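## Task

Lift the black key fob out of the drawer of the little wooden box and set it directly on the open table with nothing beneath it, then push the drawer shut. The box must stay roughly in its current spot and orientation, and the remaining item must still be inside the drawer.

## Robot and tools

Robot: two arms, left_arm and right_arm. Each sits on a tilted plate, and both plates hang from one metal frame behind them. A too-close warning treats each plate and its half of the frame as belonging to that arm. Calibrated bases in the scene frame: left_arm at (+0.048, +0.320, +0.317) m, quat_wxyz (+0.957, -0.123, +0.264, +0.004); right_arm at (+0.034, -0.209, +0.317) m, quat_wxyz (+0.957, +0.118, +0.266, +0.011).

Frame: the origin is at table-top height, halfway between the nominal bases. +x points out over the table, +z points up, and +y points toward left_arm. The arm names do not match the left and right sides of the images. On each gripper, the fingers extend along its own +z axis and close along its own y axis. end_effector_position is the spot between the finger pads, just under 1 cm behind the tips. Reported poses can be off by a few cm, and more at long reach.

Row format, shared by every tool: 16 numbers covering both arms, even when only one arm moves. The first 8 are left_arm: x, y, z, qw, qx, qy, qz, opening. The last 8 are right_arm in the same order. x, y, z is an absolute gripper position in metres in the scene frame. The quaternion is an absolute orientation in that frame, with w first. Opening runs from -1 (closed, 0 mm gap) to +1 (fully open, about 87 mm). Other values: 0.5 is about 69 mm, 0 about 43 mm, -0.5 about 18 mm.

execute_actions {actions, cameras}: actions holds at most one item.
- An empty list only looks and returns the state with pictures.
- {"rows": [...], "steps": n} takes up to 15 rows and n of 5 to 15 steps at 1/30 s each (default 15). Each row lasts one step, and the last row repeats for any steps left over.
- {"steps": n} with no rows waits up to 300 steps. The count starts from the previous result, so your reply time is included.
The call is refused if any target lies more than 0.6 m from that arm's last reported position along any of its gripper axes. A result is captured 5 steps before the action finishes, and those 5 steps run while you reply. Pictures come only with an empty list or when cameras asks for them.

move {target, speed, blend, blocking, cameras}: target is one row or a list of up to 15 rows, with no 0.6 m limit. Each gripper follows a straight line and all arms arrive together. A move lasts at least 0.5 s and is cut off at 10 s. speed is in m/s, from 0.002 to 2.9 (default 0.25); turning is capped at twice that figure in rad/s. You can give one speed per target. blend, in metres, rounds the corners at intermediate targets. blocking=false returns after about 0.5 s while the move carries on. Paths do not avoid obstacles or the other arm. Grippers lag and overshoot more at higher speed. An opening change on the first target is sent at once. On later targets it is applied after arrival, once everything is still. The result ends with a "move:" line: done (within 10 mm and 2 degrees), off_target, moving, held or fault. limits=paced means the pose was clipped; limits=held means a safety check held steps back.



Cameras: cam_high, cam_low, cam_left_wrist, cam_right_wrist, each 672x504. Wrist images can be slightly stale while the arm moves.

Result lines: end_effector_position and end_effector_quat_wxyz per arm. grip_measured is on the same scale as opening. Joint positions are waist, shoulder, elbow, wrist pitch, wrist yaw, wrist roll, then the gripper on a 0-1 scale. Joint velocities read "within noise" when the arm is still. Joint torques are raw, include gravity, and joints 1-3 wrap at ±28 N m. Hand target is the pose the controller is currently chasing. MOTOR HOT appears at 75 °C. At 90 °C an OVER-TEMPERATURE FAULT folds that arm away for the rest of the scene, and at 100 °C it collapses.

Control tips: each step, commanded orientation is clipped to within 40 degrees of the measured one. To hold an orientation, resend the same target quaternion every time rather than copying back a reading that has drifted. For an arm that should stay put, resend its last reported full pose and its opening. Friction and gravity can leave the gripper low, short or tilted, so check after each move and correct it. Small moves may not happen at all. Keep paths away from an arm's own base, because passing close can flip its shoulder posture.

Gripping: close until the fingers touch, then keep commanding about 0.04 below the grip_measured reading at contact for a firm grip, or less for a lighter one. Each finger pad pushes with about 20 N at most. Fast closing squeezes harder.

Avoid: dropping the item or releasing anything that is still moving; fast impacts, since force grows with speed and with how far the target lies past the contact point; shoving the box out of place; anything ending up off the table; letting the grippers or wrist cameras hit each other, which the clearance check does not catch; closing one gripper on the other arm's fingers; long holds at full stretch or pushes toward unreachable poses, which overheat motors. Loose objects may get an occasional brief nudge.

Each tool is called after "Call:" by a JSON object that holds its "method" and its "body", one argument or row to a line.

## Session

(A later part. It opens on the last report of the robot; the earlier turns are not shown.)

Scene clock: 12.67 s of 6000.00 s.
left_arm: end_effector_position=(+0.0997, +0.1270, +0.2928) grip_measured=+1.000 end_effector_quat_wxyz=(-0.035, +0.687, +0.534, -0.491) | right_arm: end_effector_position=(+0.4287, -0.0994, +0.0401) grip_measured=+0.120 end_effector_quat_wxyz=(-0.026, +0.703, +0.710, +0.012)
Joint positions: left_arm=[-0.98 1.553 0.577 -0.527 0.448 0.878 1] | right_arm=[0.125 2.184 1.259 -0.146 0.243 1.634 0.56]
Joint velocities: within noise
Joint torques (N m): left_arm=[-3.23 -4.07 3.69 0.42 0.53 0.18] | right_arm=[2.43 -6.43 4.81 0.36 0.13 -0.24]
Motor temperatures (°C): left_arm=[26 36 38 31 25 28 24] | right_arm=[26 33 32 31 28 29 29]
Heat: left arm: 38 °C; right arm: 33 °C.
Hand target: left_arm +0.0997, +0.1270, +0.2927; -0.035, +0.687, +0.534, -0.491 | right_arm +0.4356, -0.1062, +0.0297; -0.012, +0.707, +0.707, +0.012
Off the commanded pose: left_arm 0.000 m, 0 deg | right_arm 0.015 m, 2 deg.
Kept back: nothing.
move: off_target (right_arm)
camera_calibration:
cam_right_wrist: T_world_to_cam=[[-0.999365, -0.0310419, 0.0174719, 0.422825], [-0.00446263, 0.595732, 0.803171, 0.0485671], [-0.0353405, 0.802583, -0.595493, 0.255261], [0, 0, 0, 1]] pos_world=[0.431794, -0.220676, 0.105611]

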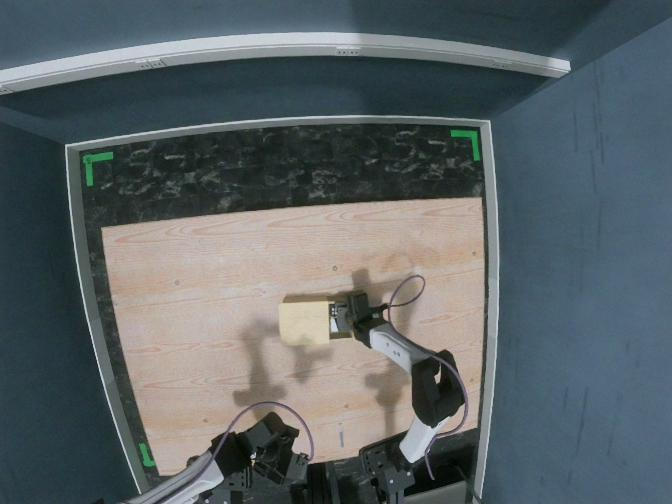

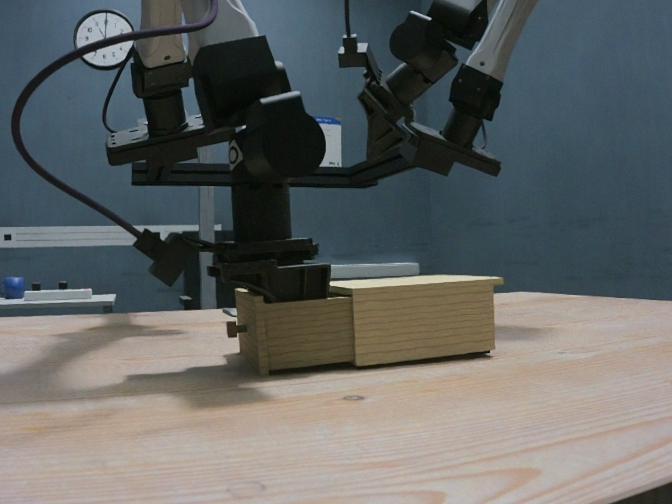

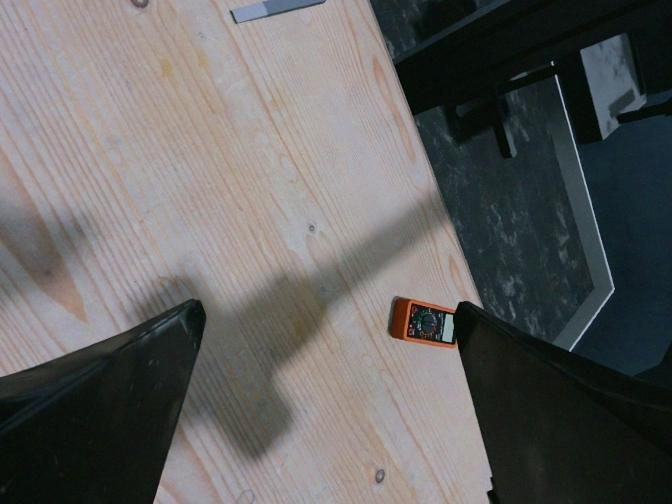

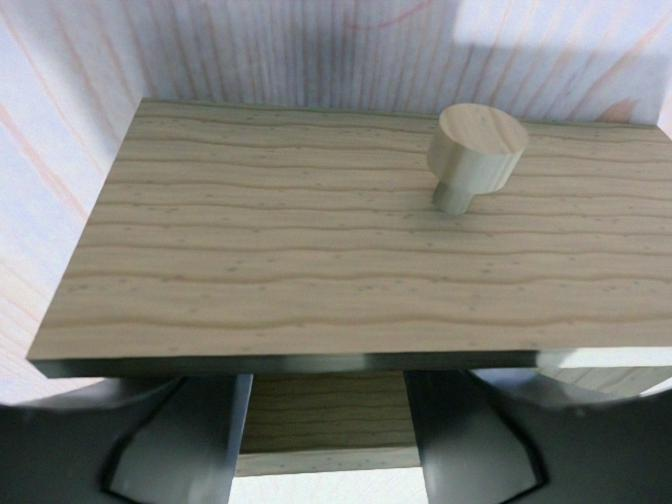

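Call:
{"method": "move", "body": {
  "target": [
    [0.0997,0.1270,0.2928,-0.035,0.687,0.534,-0.491,1,0.436,-0.106,0.038,-0.0123,0.707,0.707,0.0123,0.12],
    [0.0997,0.1270,0.2928,-0.035,0.687,0.534,-0.491,1,0.436,-0.106,0.0385,-0.0123,0.707,0.707,0.0123,-0.12]
  ],
  "speed": 0.1
}}

Call:
{"method": "zoom_image", "body": {
  "camera": "cam_high",
  "region": [310, 290, 360, 340]
}}

Scene clock: 14.17 s of 6000.00 s.
left_arm: end_effector_position=(+0.0997, +0.1270, +0.2928) grip_measured=+1.000 end_effector_quat_wxyz=(-0.035, +0.687, +0.534, -0.491) | right_arm: end_effector_position=(+0.4309, -0.0992, +0.0403) grip_measured=-0.120 end_effector_quat_wxyz=(-0.024, +0.704, +0.710, +0.014)
Joint positions: left_arm=[-0.98 1.553 0.577 -0.527 0.448 0.878 1] | right_arm=[0.125 2.184 1.261 -0.14 0.242 1.634 0.44]
Joint velocities: within noise
Joint torques (N m): left_arm=[-3.22 -4.07 3.75 0.43 0.53 0.17] | right_arm=[3.14 -8.69 3.19 0.19 0.18 -0.15]
Motor temperatures (°C): left_arm=[26 36 38 31 25 28 24] | right_arm=[26 33 32 31 28 29 29]
Heat: left arm: 38 °C; right arm: 33 °C.
Hand target: left_arm +0.0997, +0.1270, +0.2927; -0.035, +0.687, +0.534, -0.491 | right_arm +0.4360, -0.1060, +0.0387; -0.012, +0.707, +0.707, +0.012
Off the commanded pose: left_arm 0.000 m, 0 deg | right_arm 0.009 m, 1 deg.
Kept back: nothing.
move: done
camera_calibration:
cam_right_wrist: T_world_to_cam=[[-0.999525, -0.0289806, 0.0105303, 0.425601], [-0.0087857, 0.595028, 0.803657, 0.0501713], [-0.0295563, 0.803183, -0.594999, 0.252817], [0, 0, 0, 1]] pos_world=[0.433312, -0.220577, 0.105624]

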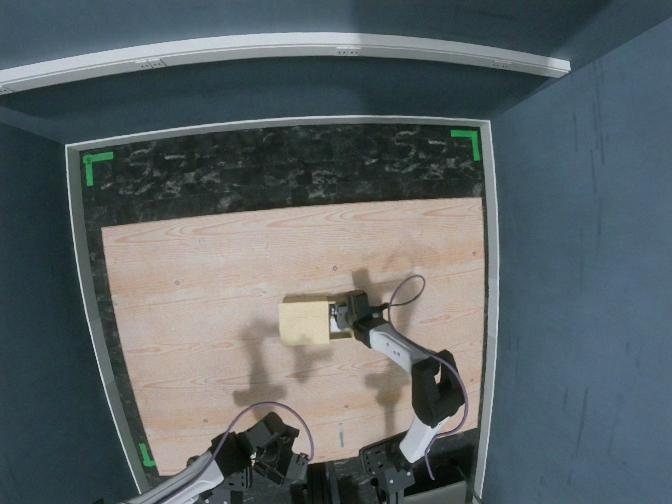

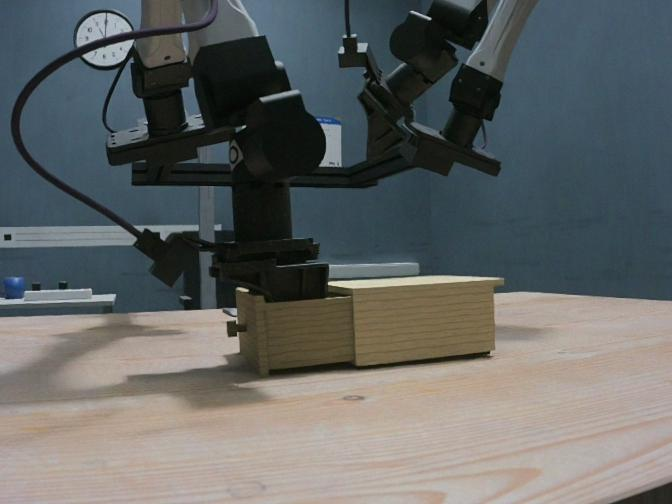

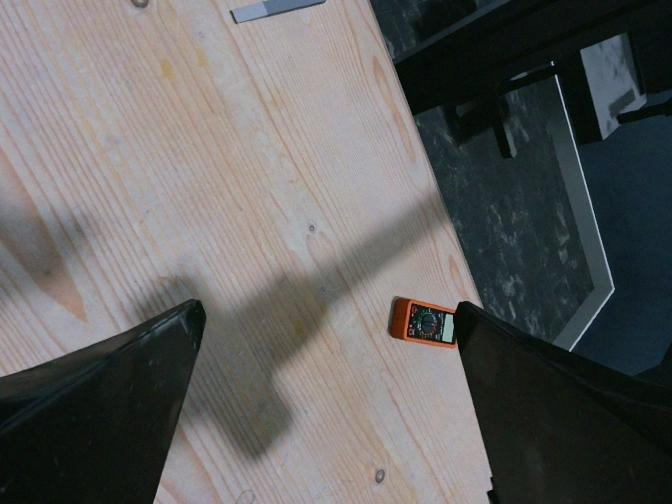

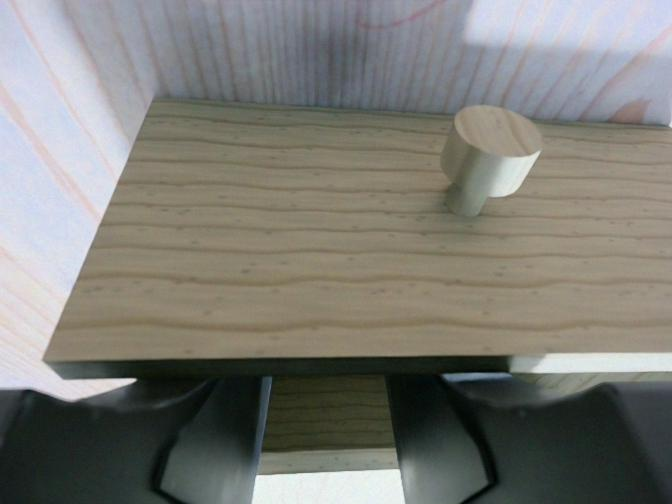

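Scaled by 10.080 from the camera's 672x504 image, which has a finer 960x720 frame.

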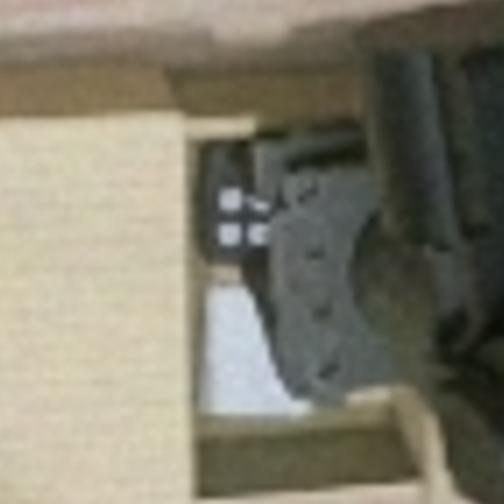

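Call:
{"method": "move", "body": {
  "target": [
    [0.0997,0.1270,0.2928,-0.035,0.687,0.534,-0.491,1,0.436,-0.106,0.0385,-0.0123,0.707,0.707,0.0123,-0.3],
    [0.0997,0.1270,0.2928,-0.035,0.687,0.534,-0.491,1,0.436,-0.106,0.060,-0.0123,0.707,0.707,0.0123,-0.3]
  ],
  "speed": 0.1
}}

Call:
{"method": "zoom_image", "body": {
  "camera": "cam_high",
  "region": [310, 290, 360, 340]
}}

Scene clock: 15.87 s of 6000.00 s.
left_arm: end_effector_position=(+0.0997, +0.1270, +0.2928) grip_measured=+1.000 end_effector_quat_wxyz=(-0.035, +0.687, +0.534, -0.491) | right_arm: end_effector_position=(+0.4244, -0.1021, +0.0452) grip_measured=-0.300 end_effector_quat_wxyz=(-0.028, +0.703, +0.710, +0.007)
Joint positions: left_arm=[-0.98 1.553 0.577 -0.527 0.448 0.878 1] | right_arm=[0.125 2.162 1.239 -0.157 0.247 1.637 0.35]
Joint velocities: within noise
Joint torques (N m): left_arm=[-3.22 -4.08 3.79 0.43 0.53 0.19] | right_arm=[4.66 -12.19 2.18 -0.05 0.22 -0.04]
Motor temperatures (°C): left_arm=[26 36 38 31 25 28 24] | right_arm=[26 34 32 31 28 29 29]
Heat: left arm: 38 °C; right arm: 34 °C.
Hand target: left_arm +0.0997, +0.1270, +0.2927; -0.035, +0.687, +0.534, -0.491 | right_arm +0.4359, -0.1057, +0.0595; -0.013, +0.707, +0.707, +0.013
Off the commanded pose: left_arm 0.000 m, 0 deg | right_arm 0.019 m, 2 deg.
Kept back: nothing.
move: off_target (right_arm)
camera_calibration:
cam_right_wrist: T_world_to_cam=[[-0.999175, -0.030769, 0.0265029, 0.417917], [0.00276397, 0.599587, 0.800305, 0.0435173], [-0.0405154, 0.799718, -0.599008, 0.262404], [0, 0, 0, 1]] pos_world=[0.428083, -0.223082, 0.111279]

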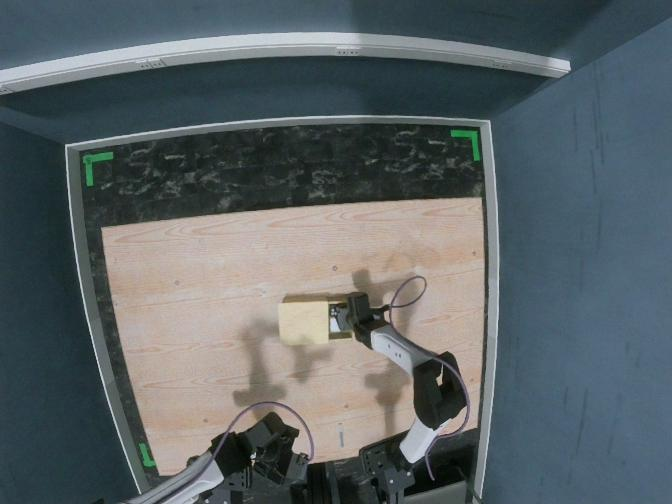

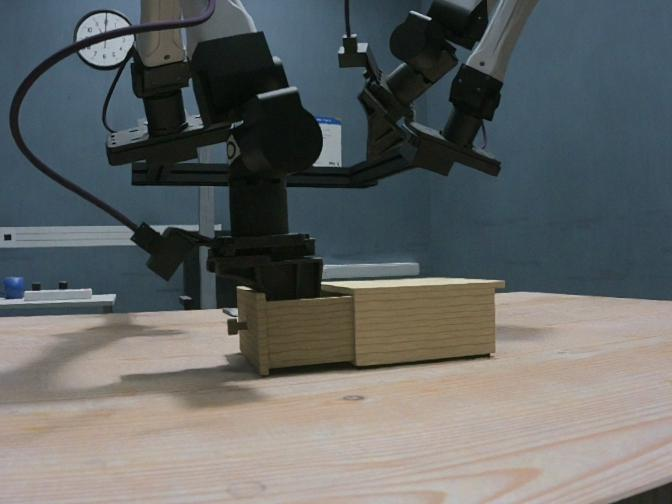

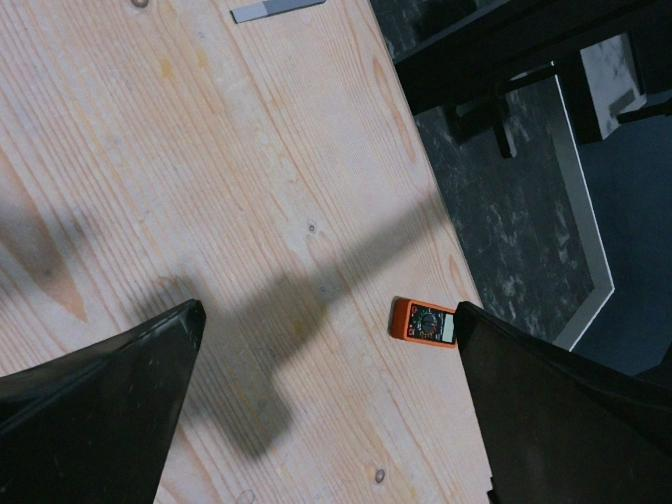

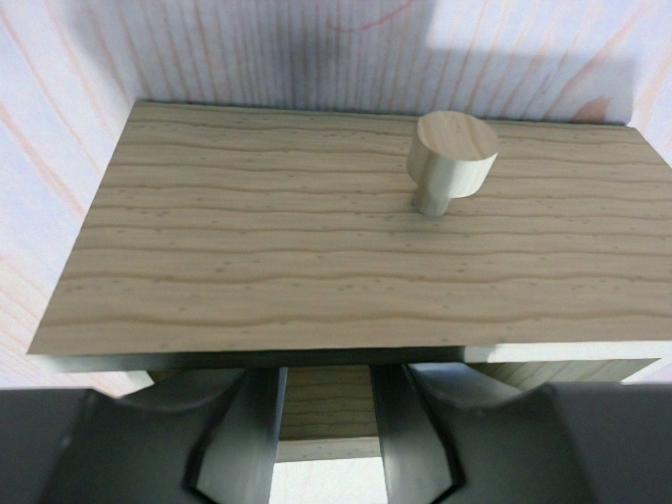

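Scaled by 10.080 from the camera's 672x504 image, which has a finer 960x720 frame.

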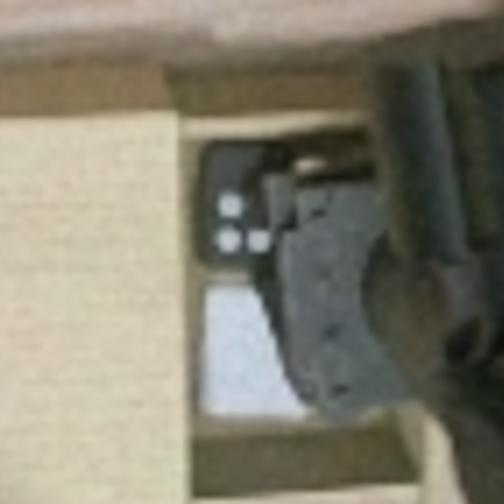

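Call:
{"method": "move", "body": {
  "target": [0.0997,0.1270,0.2928,-0.035,0.687,0.534,-0.491,1,0.434,-0.106,0.09,-0.0123,0.707,0.707,0.0123,-0.3],
  "speed": 0.08
}}

Call:
{"method": "zoom_image", "body": {
  "camera": "cam_high",
  "region": [310, 290, 360, 340]
}}

Call:
{"method": "zoom_image", "body": {
  "camera": "cam_low",
  "region": [180, 150, 400, 400]
}}

Scene clock: 17.03 s of 6000.00 s.
left_arm: end_effector_position=(+0.0997, +0.1270, +0.2928) grip_measured=+1.000 end_effector_quat_wxyz=(-0.035, +0.687, +0.534, -0.491) | right_arm: end_effector_position=(+0.4260, -0.1045, +0.0761) grip_measured=-0.300 end_effector_quat_wxyz=(-0.025, +0.705, +0.709, +0.007)
Joint positions: left_arm=[-0.98 1.553 0.577 -0.527 0.448 0.878 1] | right_arm=[0.144 2.056 1.195 -0.22 0.259 1.656 0.35]
Joint velocities: within noise
Joint torques (N m): left_arm=[-3.17 -4.08 3.78 0.43 0.53 0.18] | right_arm=[4.9 -11.81 2.3 -0.03 0.19 -0.04]
Motor temperatures (°C): left_arm=[26 37 38 31 25 28 24] | right_arm=[26 34 32 31 28 29 29]
Heat: left arm: 38 °C; right arm: 34 °C.
Hand target: left_arm +0.0997, +0.1270, +0.2927; -0.035, +0.687, +0.534, -0.491 | right_arm +0.4339, -0.1059, +0.0895; -0.012, +0.707, +0.707, +0.013
Off the commanded pose: left_arm 0.000 m, 0 deg | right_arm 0.016 m, 2 deg.
Kept back: nothing.
move: off_target (right_arm)
camera_calibration:
cam_right_wrist: T_world_to_cam=[[-0.999375, -0.0271469, 0.0226584, 0.419389], [0.00173732, 0.602316, 0.798256, 0.0211448], [-0.0353177, 0.797796, -0.601892, 0.280699], [0, 0, 0, 1]] pos_world=[0.429004, -0.225291, 0.142569]

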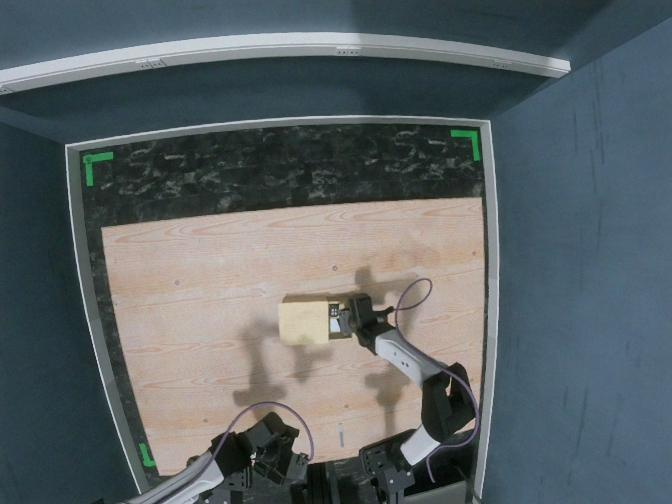

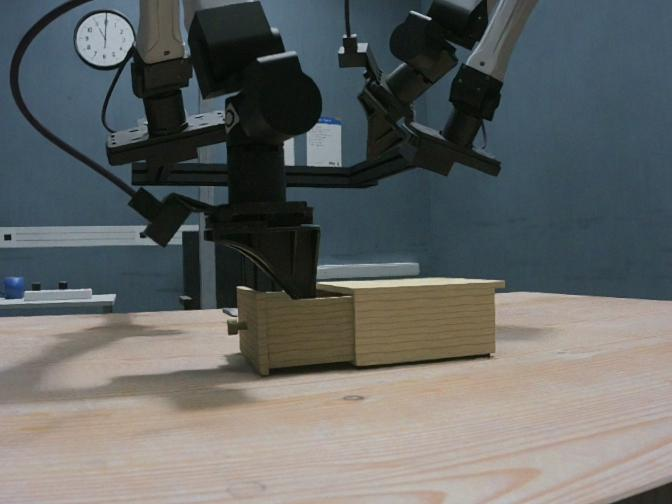

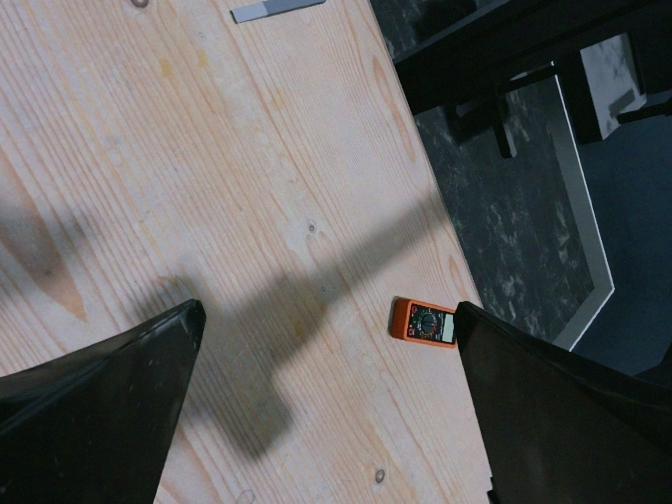

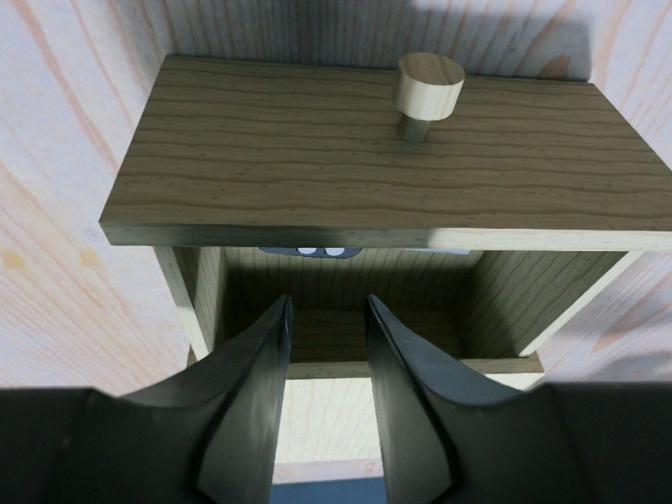

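Scaled by 10.080 from the camera's 672x504 image, which has a finer 960x720 frame.

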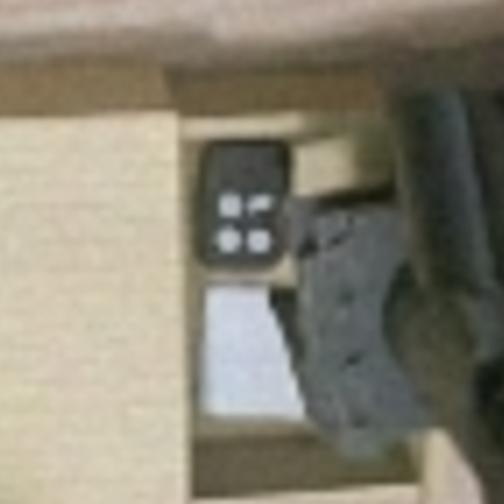

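Scaled by 2.016 from the camera's 672x504 image, which has a finer 960x720 frame.

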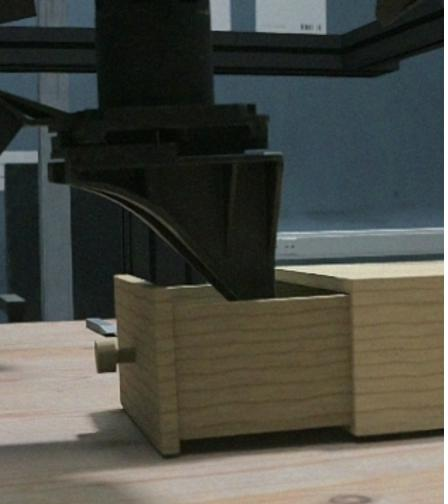

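Call:
{"method": "move", "body": {
  "target": [
    [0.0997,0.1270,0.2928,-0.035,0.687,0.534,-0.491,1,0.415,-0.118,0.11,0.183,0.683,0.683,-0.183,-0.3],
    [0.0997,0.1270,0.2928,-0.035,0.687,0.534,-0.491,1,0.415,-0.120,0.052,0.183,0.683,0.683,-0.183,-0.6],
    [0.0997,0.1270,0.2928,-0.035,0.687,0.534,-0.491,1,0.415,-0.164,0.052,0.183,0.683,0.683,-0.183,-0.6]
  ],
  "speed": [0.25,0.15,0.07]
}}

Call:
{"method": "zoom_image", "body": {
  "camera": "cam_high",
  "region": [300, 270, 400, 360]
}}

Call:
{"method": "zoom_image", "body": {
  "camera": "cam_low",
  "region": [130, 150, 400, 400]
}}

Scene clock: 21.77 s of 6000.00 s.
left_arm: end_effector_position=(+0.0997, +0.1270, +0.2928) grip_measured=+1.000 end_effector_quat_wxyz=(-0.035, +0.687, +0.534, -0.491) | right_arm: end_effector_position=(+0.4007, -0.1447, +0.0423) grip_measured=-0.600 end_effector_quat_wxyz=(+0.160, +0.677, +0.695, -0.182)
Joint positions: left_arm=[-0.98 1.553 0.577 -0.527 0.448 0.878 1] | right_arm=[0.257 2.231 1.259 -0.287 0.831 1.83 0.2]
Joint velocities: within noise
Joint torques (N m): left_arm=[-3.21 -4.04 3.77 0.43 0.53 0.18] | right_arm=[1.89 -11.56 1.74 -0.04 0.65 -0.31]
Motor temperatures (°C): left_arm=[26 37 38 31 25 28 24] | right_arm=[26 35 31 31 28 29 29]
Heat: left arm: 38 °C; right arm: 35 °C.
Hand target: left_arm +0.0997, +0.1270, +0.2927; -0.035, +0.687, +0.534, -0.491 | right_arm +0.4144, -0.1637, +0.0517; +0.183, +0.683, +0.683, -0.184
Off the commanded pose: left_arm 0.000 m, 0 deg | right_arm 0.026 m, 3 deg.
Kept back: nothing.
move: off_target (right_arm)
camera_calibration:
cam_right_wrist: T_world_to_cam=[[-0.998312, -0.0375059, 0.0443374, 0.391013], [-0.0177727, 0.92416, 0.381591, 0.144393], [-0.0552868, 0.380159, -0.923267, 0.252674], [0, 0, 0, 1]] pos_world=[0.406888, -0.214833, 0.160851]

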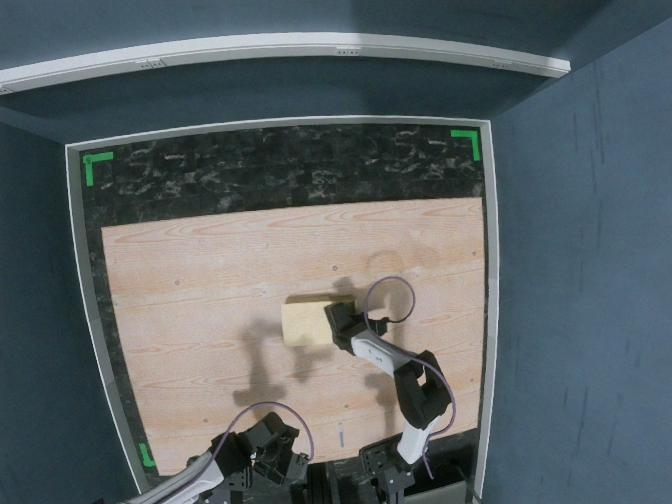

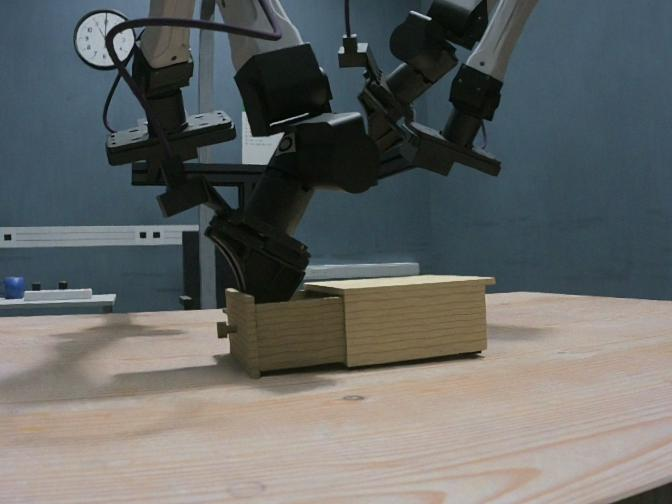

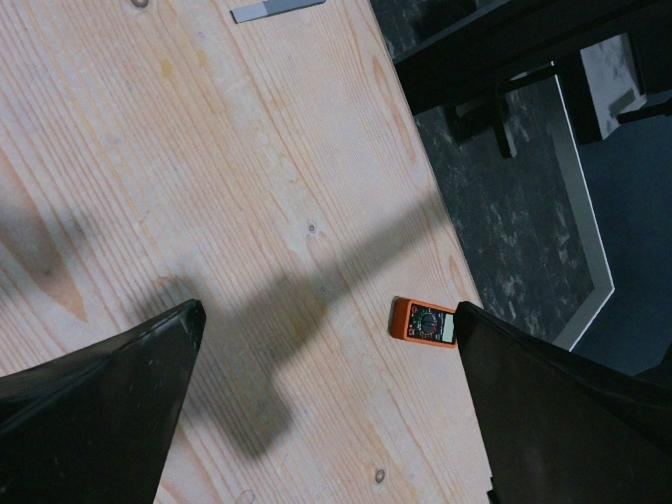

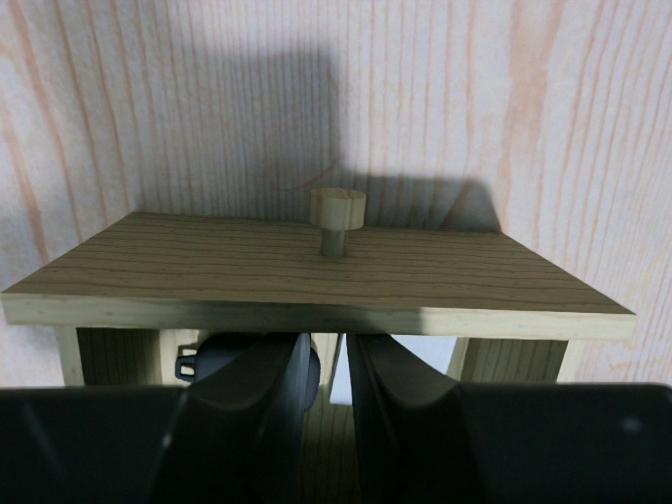

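Scaled by 5.040 from the camera's 672x504 image, which has a finer 960x720 frame.

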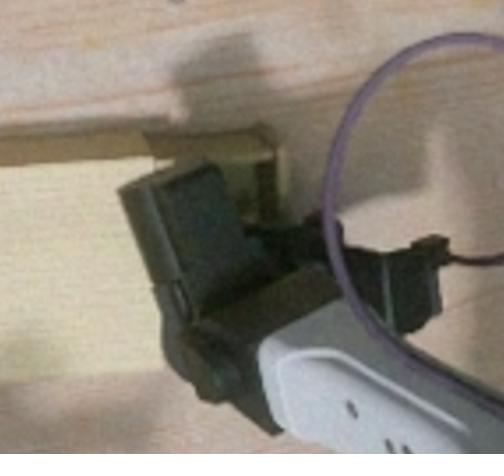

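Scaled by 1.867 from the camera's 672x504 image, which has a finer 960x720 frame.

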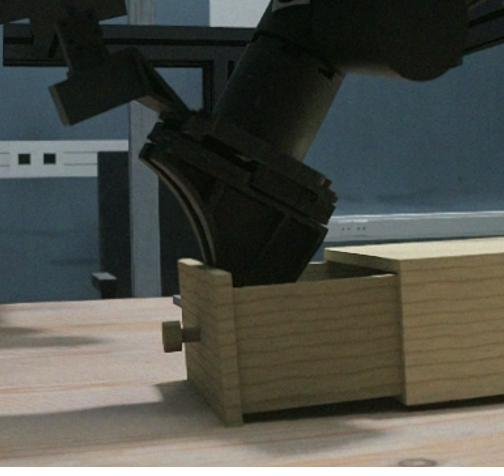

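Call:
{"method": "move", "body": {
  "target": [0.0997,0.1270,0.2928,-0.035,0.687,0.534,-0.491,1,0.434,-0.130,0.105,0.183,0.683,0.683,-0.183,0.15],
  "speed": 0.2
}}

Call:
{"method": "zoom_image", "body": {
  "camera": "cam_high",
  "region": [310, 290, 360, 340]
}}

Call:
{"method": "zoom_image", "body": {
  "camera": "cam_low",
  "region": [130, 150, 400, 400]
}}

Scene clock: 23.40 s of 6000.00 s.
left_arm: end_effector_position=(+0.0997, +0.1270, +0.2928) grip_measured=+1.000 end_effector_quat_wxyz=(-0.035, +0.687, +0.534, -0.491) | right_arm: end_effector_position=(+0.4178, -0.1282, +0.0902) grip_measured=+0.150 end_effector_quat_wxyz=(+0.167, +0.675, +0.692, -0.195)
Joint positions: left_arm=[-0.98 1.553 0.577 -0.527 0.448 0.878 1] | right_arm=[0.34 2.166 1.371 -0.585 0.876 1.975 0.575]
Joint velocities: within noise
Joint torques (N m): left_arm=[-3.23 -4.11 3.73 0.42 0.53 0.17] | right_arm=[5.68 -11.43 4.92 -0.47 0.47 -0.04]
Motor temperatures (°C): left_arm=[26 37 38 30 25 28 24] | right_arm=[26 35 31 31 28 29 29]
Heat: left arm: 38 °C; right arm: 35 °C.
Hand target: left_arm +0.0997, +0.1270, +0.2927; -0.035, +0.687, +0.534, -0.491 | right_arm +0.4337, -0.1301, +0.1048; +0.183, +0.683, +0.683, -0.183
Off the commanded pose: left_arm 0.000 m, 0 deg | right_arm 0.022 m, 3 deg.
Kept back: nothing.
move: off_target (right_arm)
camera_calibration:
cam_right_wrist: T_world_to_cam=[[-0.998063, -0.0318352, 0.0534535, 0.406383], [-0.0108454, 0.935039, 0.354379, 0.112101], [-0.0612628, 0.353113, -0.933573, 0.291569], [0, 0, 0, 1]] pos_world=[0.424674, -0.194838, 0.210752]

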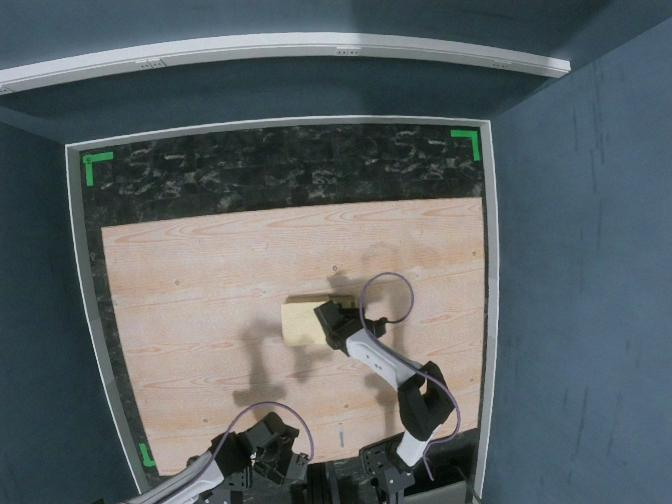

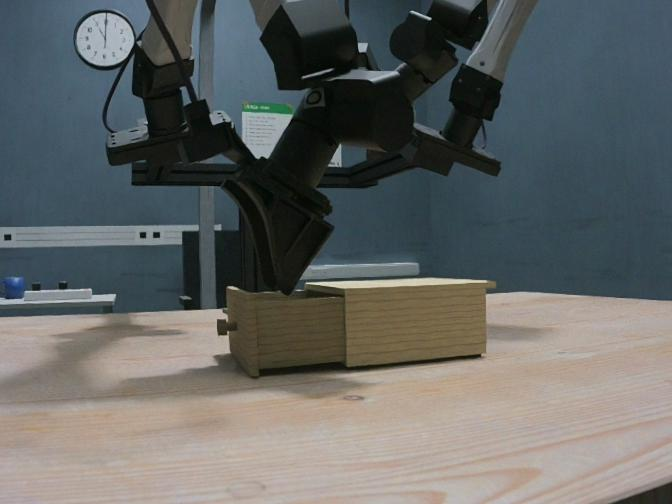

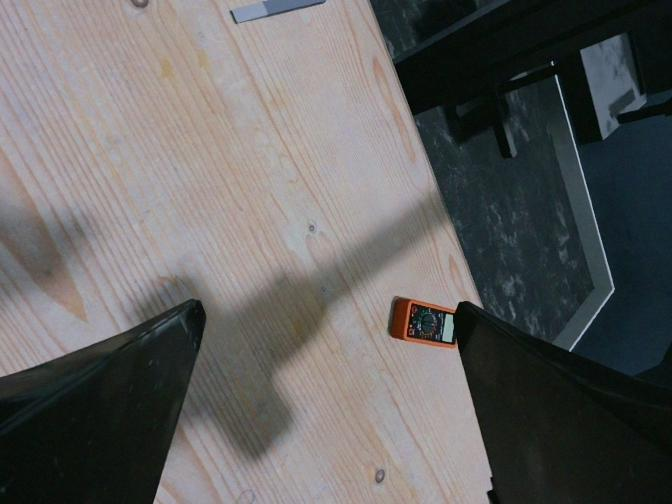

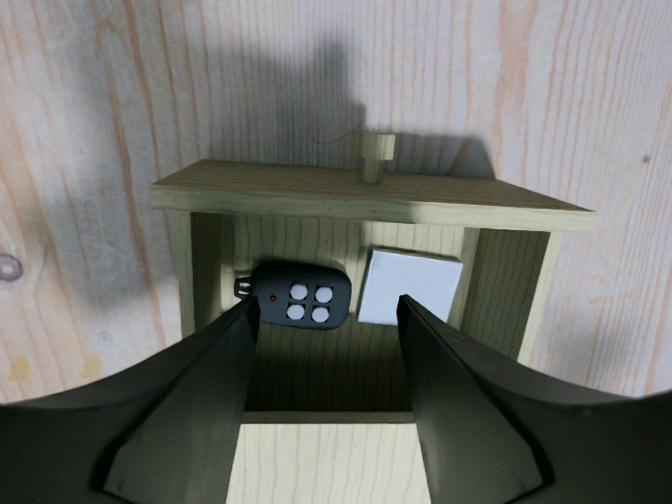

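Scaled by 10.080 from the camera's 672x504 image, which has a finer 960x720 frame.

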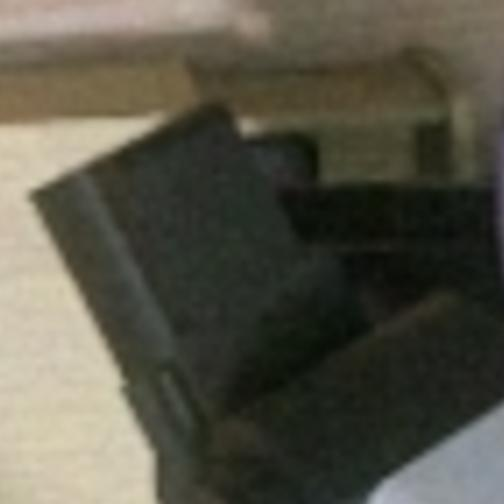

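Scaled by 1.867 from the camera's 672x504 image, which has a finer 960x720 frame.

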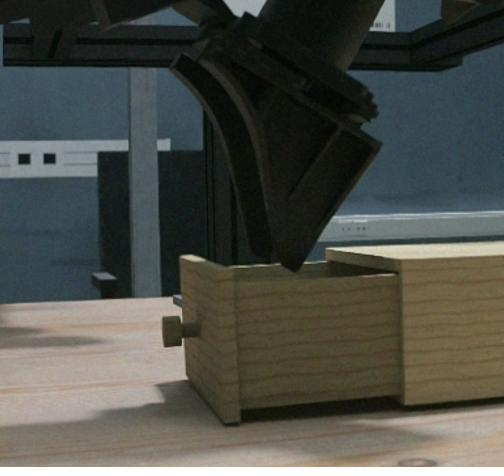

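Call:
{"method": "move", "body": {
  "target": [0.0997,0.1270,0.2928,-0.035,0.687,0.534,-0.491,1,0.445,-0.118,0.080,0.183,0.683,0.683,-0.183,0.15],
  "speed": 0.12
}}

Scene clock: 24.57 s of 6000.00 s.
left_arm: end_effector_position=(+0.0997, +0.1270, +0.2928) grip_measured=+1.000 end_effector_quat_wxyz=(-0.035, +0.687, +0.534, -0.491) | right_arm: end_effector_position=(+0.4468, -0.1196, +0.0853) grip_measured=+0.150 end_effector_quat_wxyz=(+0.181, +0.687, +0.681, -0.178)
Joint positions: left_arm=[-0.98 1.553 0.577 -0.527 0.448 0.878 1] | right_arm=[0.34 2.218 1.48 -0.589 0.885 1.977 0.575]
Joint velocities: within noise
Joint torques (N m): left_arm=[-3.18 -4.11 3.77 0.43 0.53 0.18] | right_arm=[5.5 -7.25 5.22 -0.21 0.45 -0.11]
Motor temperatures (°C): left_arm=[27 37 39 30 25 28 24] | right_arm=[26 35 31 31 29 29 29]
Heat: left arm: 39 °C; right arm: 35 °C.
Hand target: left_arm +0.0997, +0.1270, +0.2927; -0.035, +0.687, +0.534, -0.491 | right_arm +0.4447, -0.1181, +0.0800; +0.183, +0.683, +0.683, -0.183
Off the commanded pose: left_arm 0.000 m, 0 deg | right_arm 0.006 m, 1 deg.
Kept back: nothing.
move: done
camera_calibration:
cam_right_wrist: T_world_to_cam=[[-0.99993, -0.0117172, 0.00157762, 0.443465], [-0.0103784, 0.93382, 0.357594, 0.105546], [-0.00566322, 0.357552, -0.933876, 0.261462], [0, 0, 0, 1]] pos_world=[0.44601, -0.186851, 0.205731]

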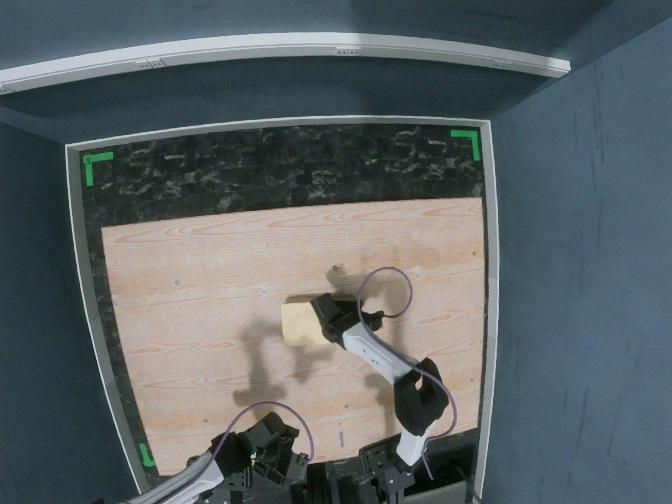

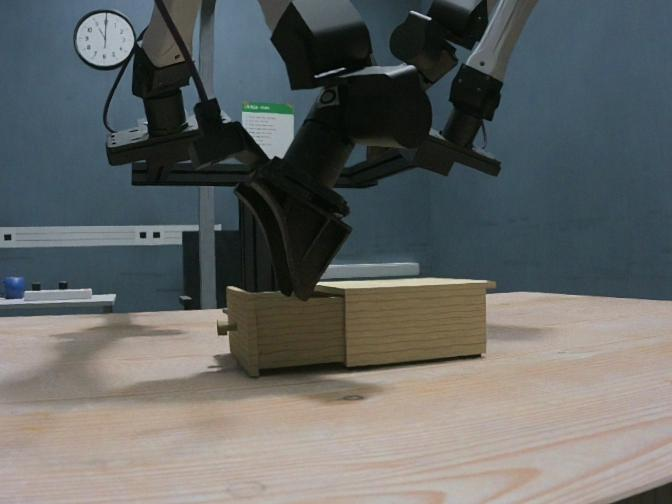

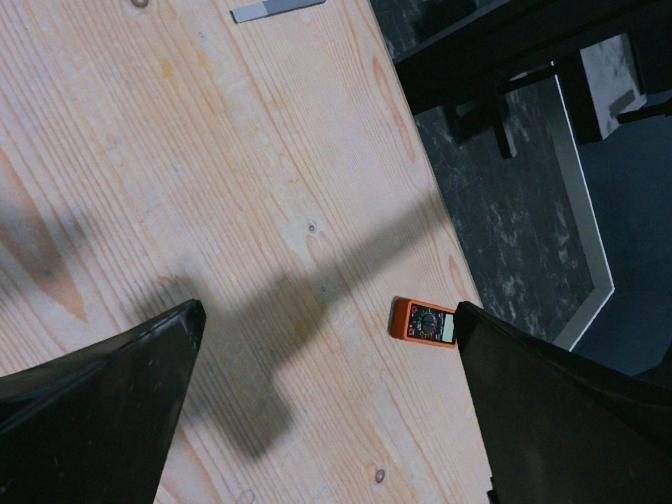

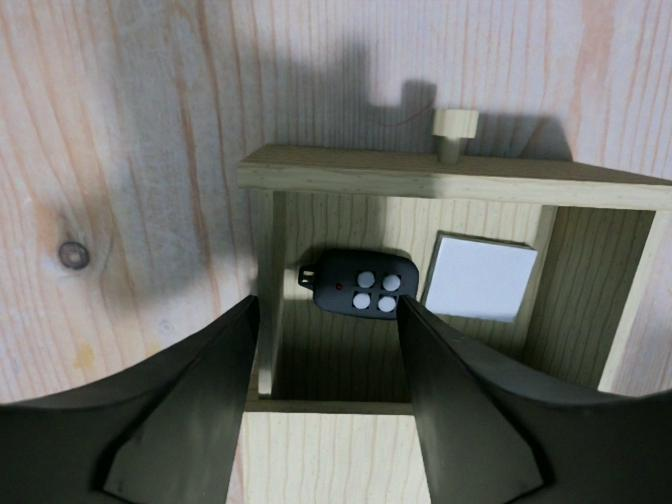

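Call:
{"method": "move", "body": {
  "target": [
    [0.0997,0.1270,0.2928,-0.035,0.687,0.534,-0.491,1,0.429,-0.114,0.080,0.183,0.683,0.683,-0.183,0.15],
    [0.0997,0.1270,0.2928,-0.035,0.687,0.534,-0.491,1,0.430,-0.114,0.061,0.183,0.683,0.683,-0.183,0.15]
  ],
  "speed": 0.1
}}

Scene clock: 25.60 s of 6000.00 s.
left_arm: end_effector_position=(+0.0997, +0.1270, +0.2928) grip_measured=+1.000 end_effector_quat_wxyz=(-0.035, +0.687, +0.534, -0.491) | right_arm: end_effector_position=(+0.4467, -0.1148, +0.0713) grip_measured=+0.150 end_effector_quat_wxyz=(+0.199, +0.701, +0.665, -0.163)
Joint positions: left_arm=[-0.98 1.553 0.577 -0.527 0.448 0.878 1] | right_arm=[0.343 2.248 1.449 -0.487 0.904 2 0.575]
Joint velocities: within noise
Joint torques (N m): left_arm=[-3.21 -4.05 3.74 0.42 0.53 0.19] | right_arm=[5.26 -6.57 3.43 -0.41 0.22 -0.41]
Motor temperatures (°C): left_arm=[27 37 39 30 25 28 24] | right_arm=[26 35 31 31 28 29 29]
Heat: left arm: 39 °C; right arm: 35 °C.
Hand target: left_arm +0.0997, +0.1270, +0.2927; -0.035, +0.687, +0.534, -0.491 | right_arm +0.4300, -0.1143, +0.0616; +0.183, +0.683, +0.683, -0.183
Off the commanded pose: left_arm 0.000 m, 0 deg | right_arm 0.020 m, 4 deg.
Kept back: nothing.
move: off_target (right_arm)
camera_calibration:
cam_right_wrist: T_world_to_cam=[[-0.998425, 0.0181412, -0.0530855, 0.450057], [-0.00176557, 0.935641, 0.352948, 0.102754], [0.0560719, 0.352486, -0.934136, 0.218467], [0, 0, 0, 1]] pos_world=[0.43728, -0.181312, 0.191702]

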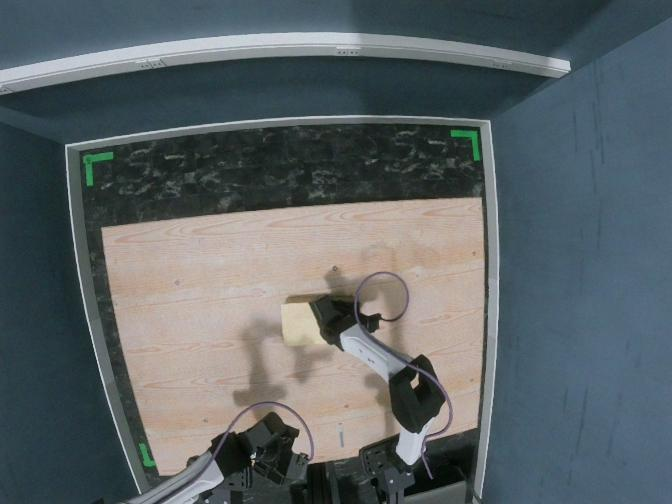

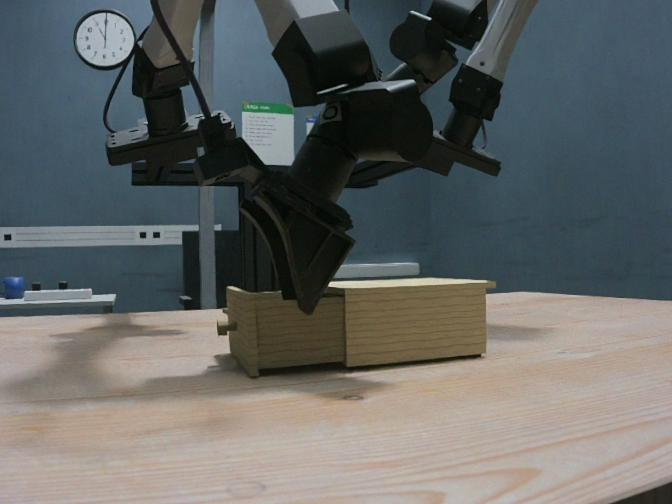

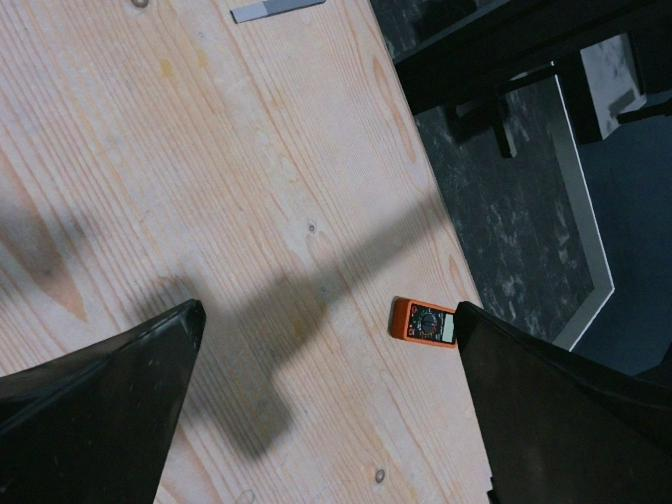

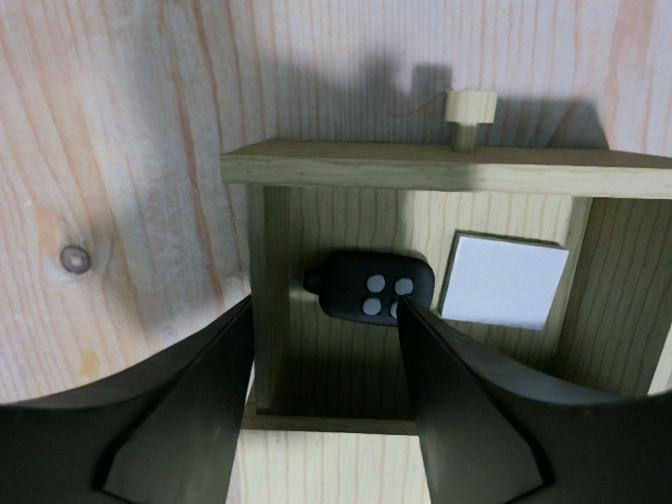

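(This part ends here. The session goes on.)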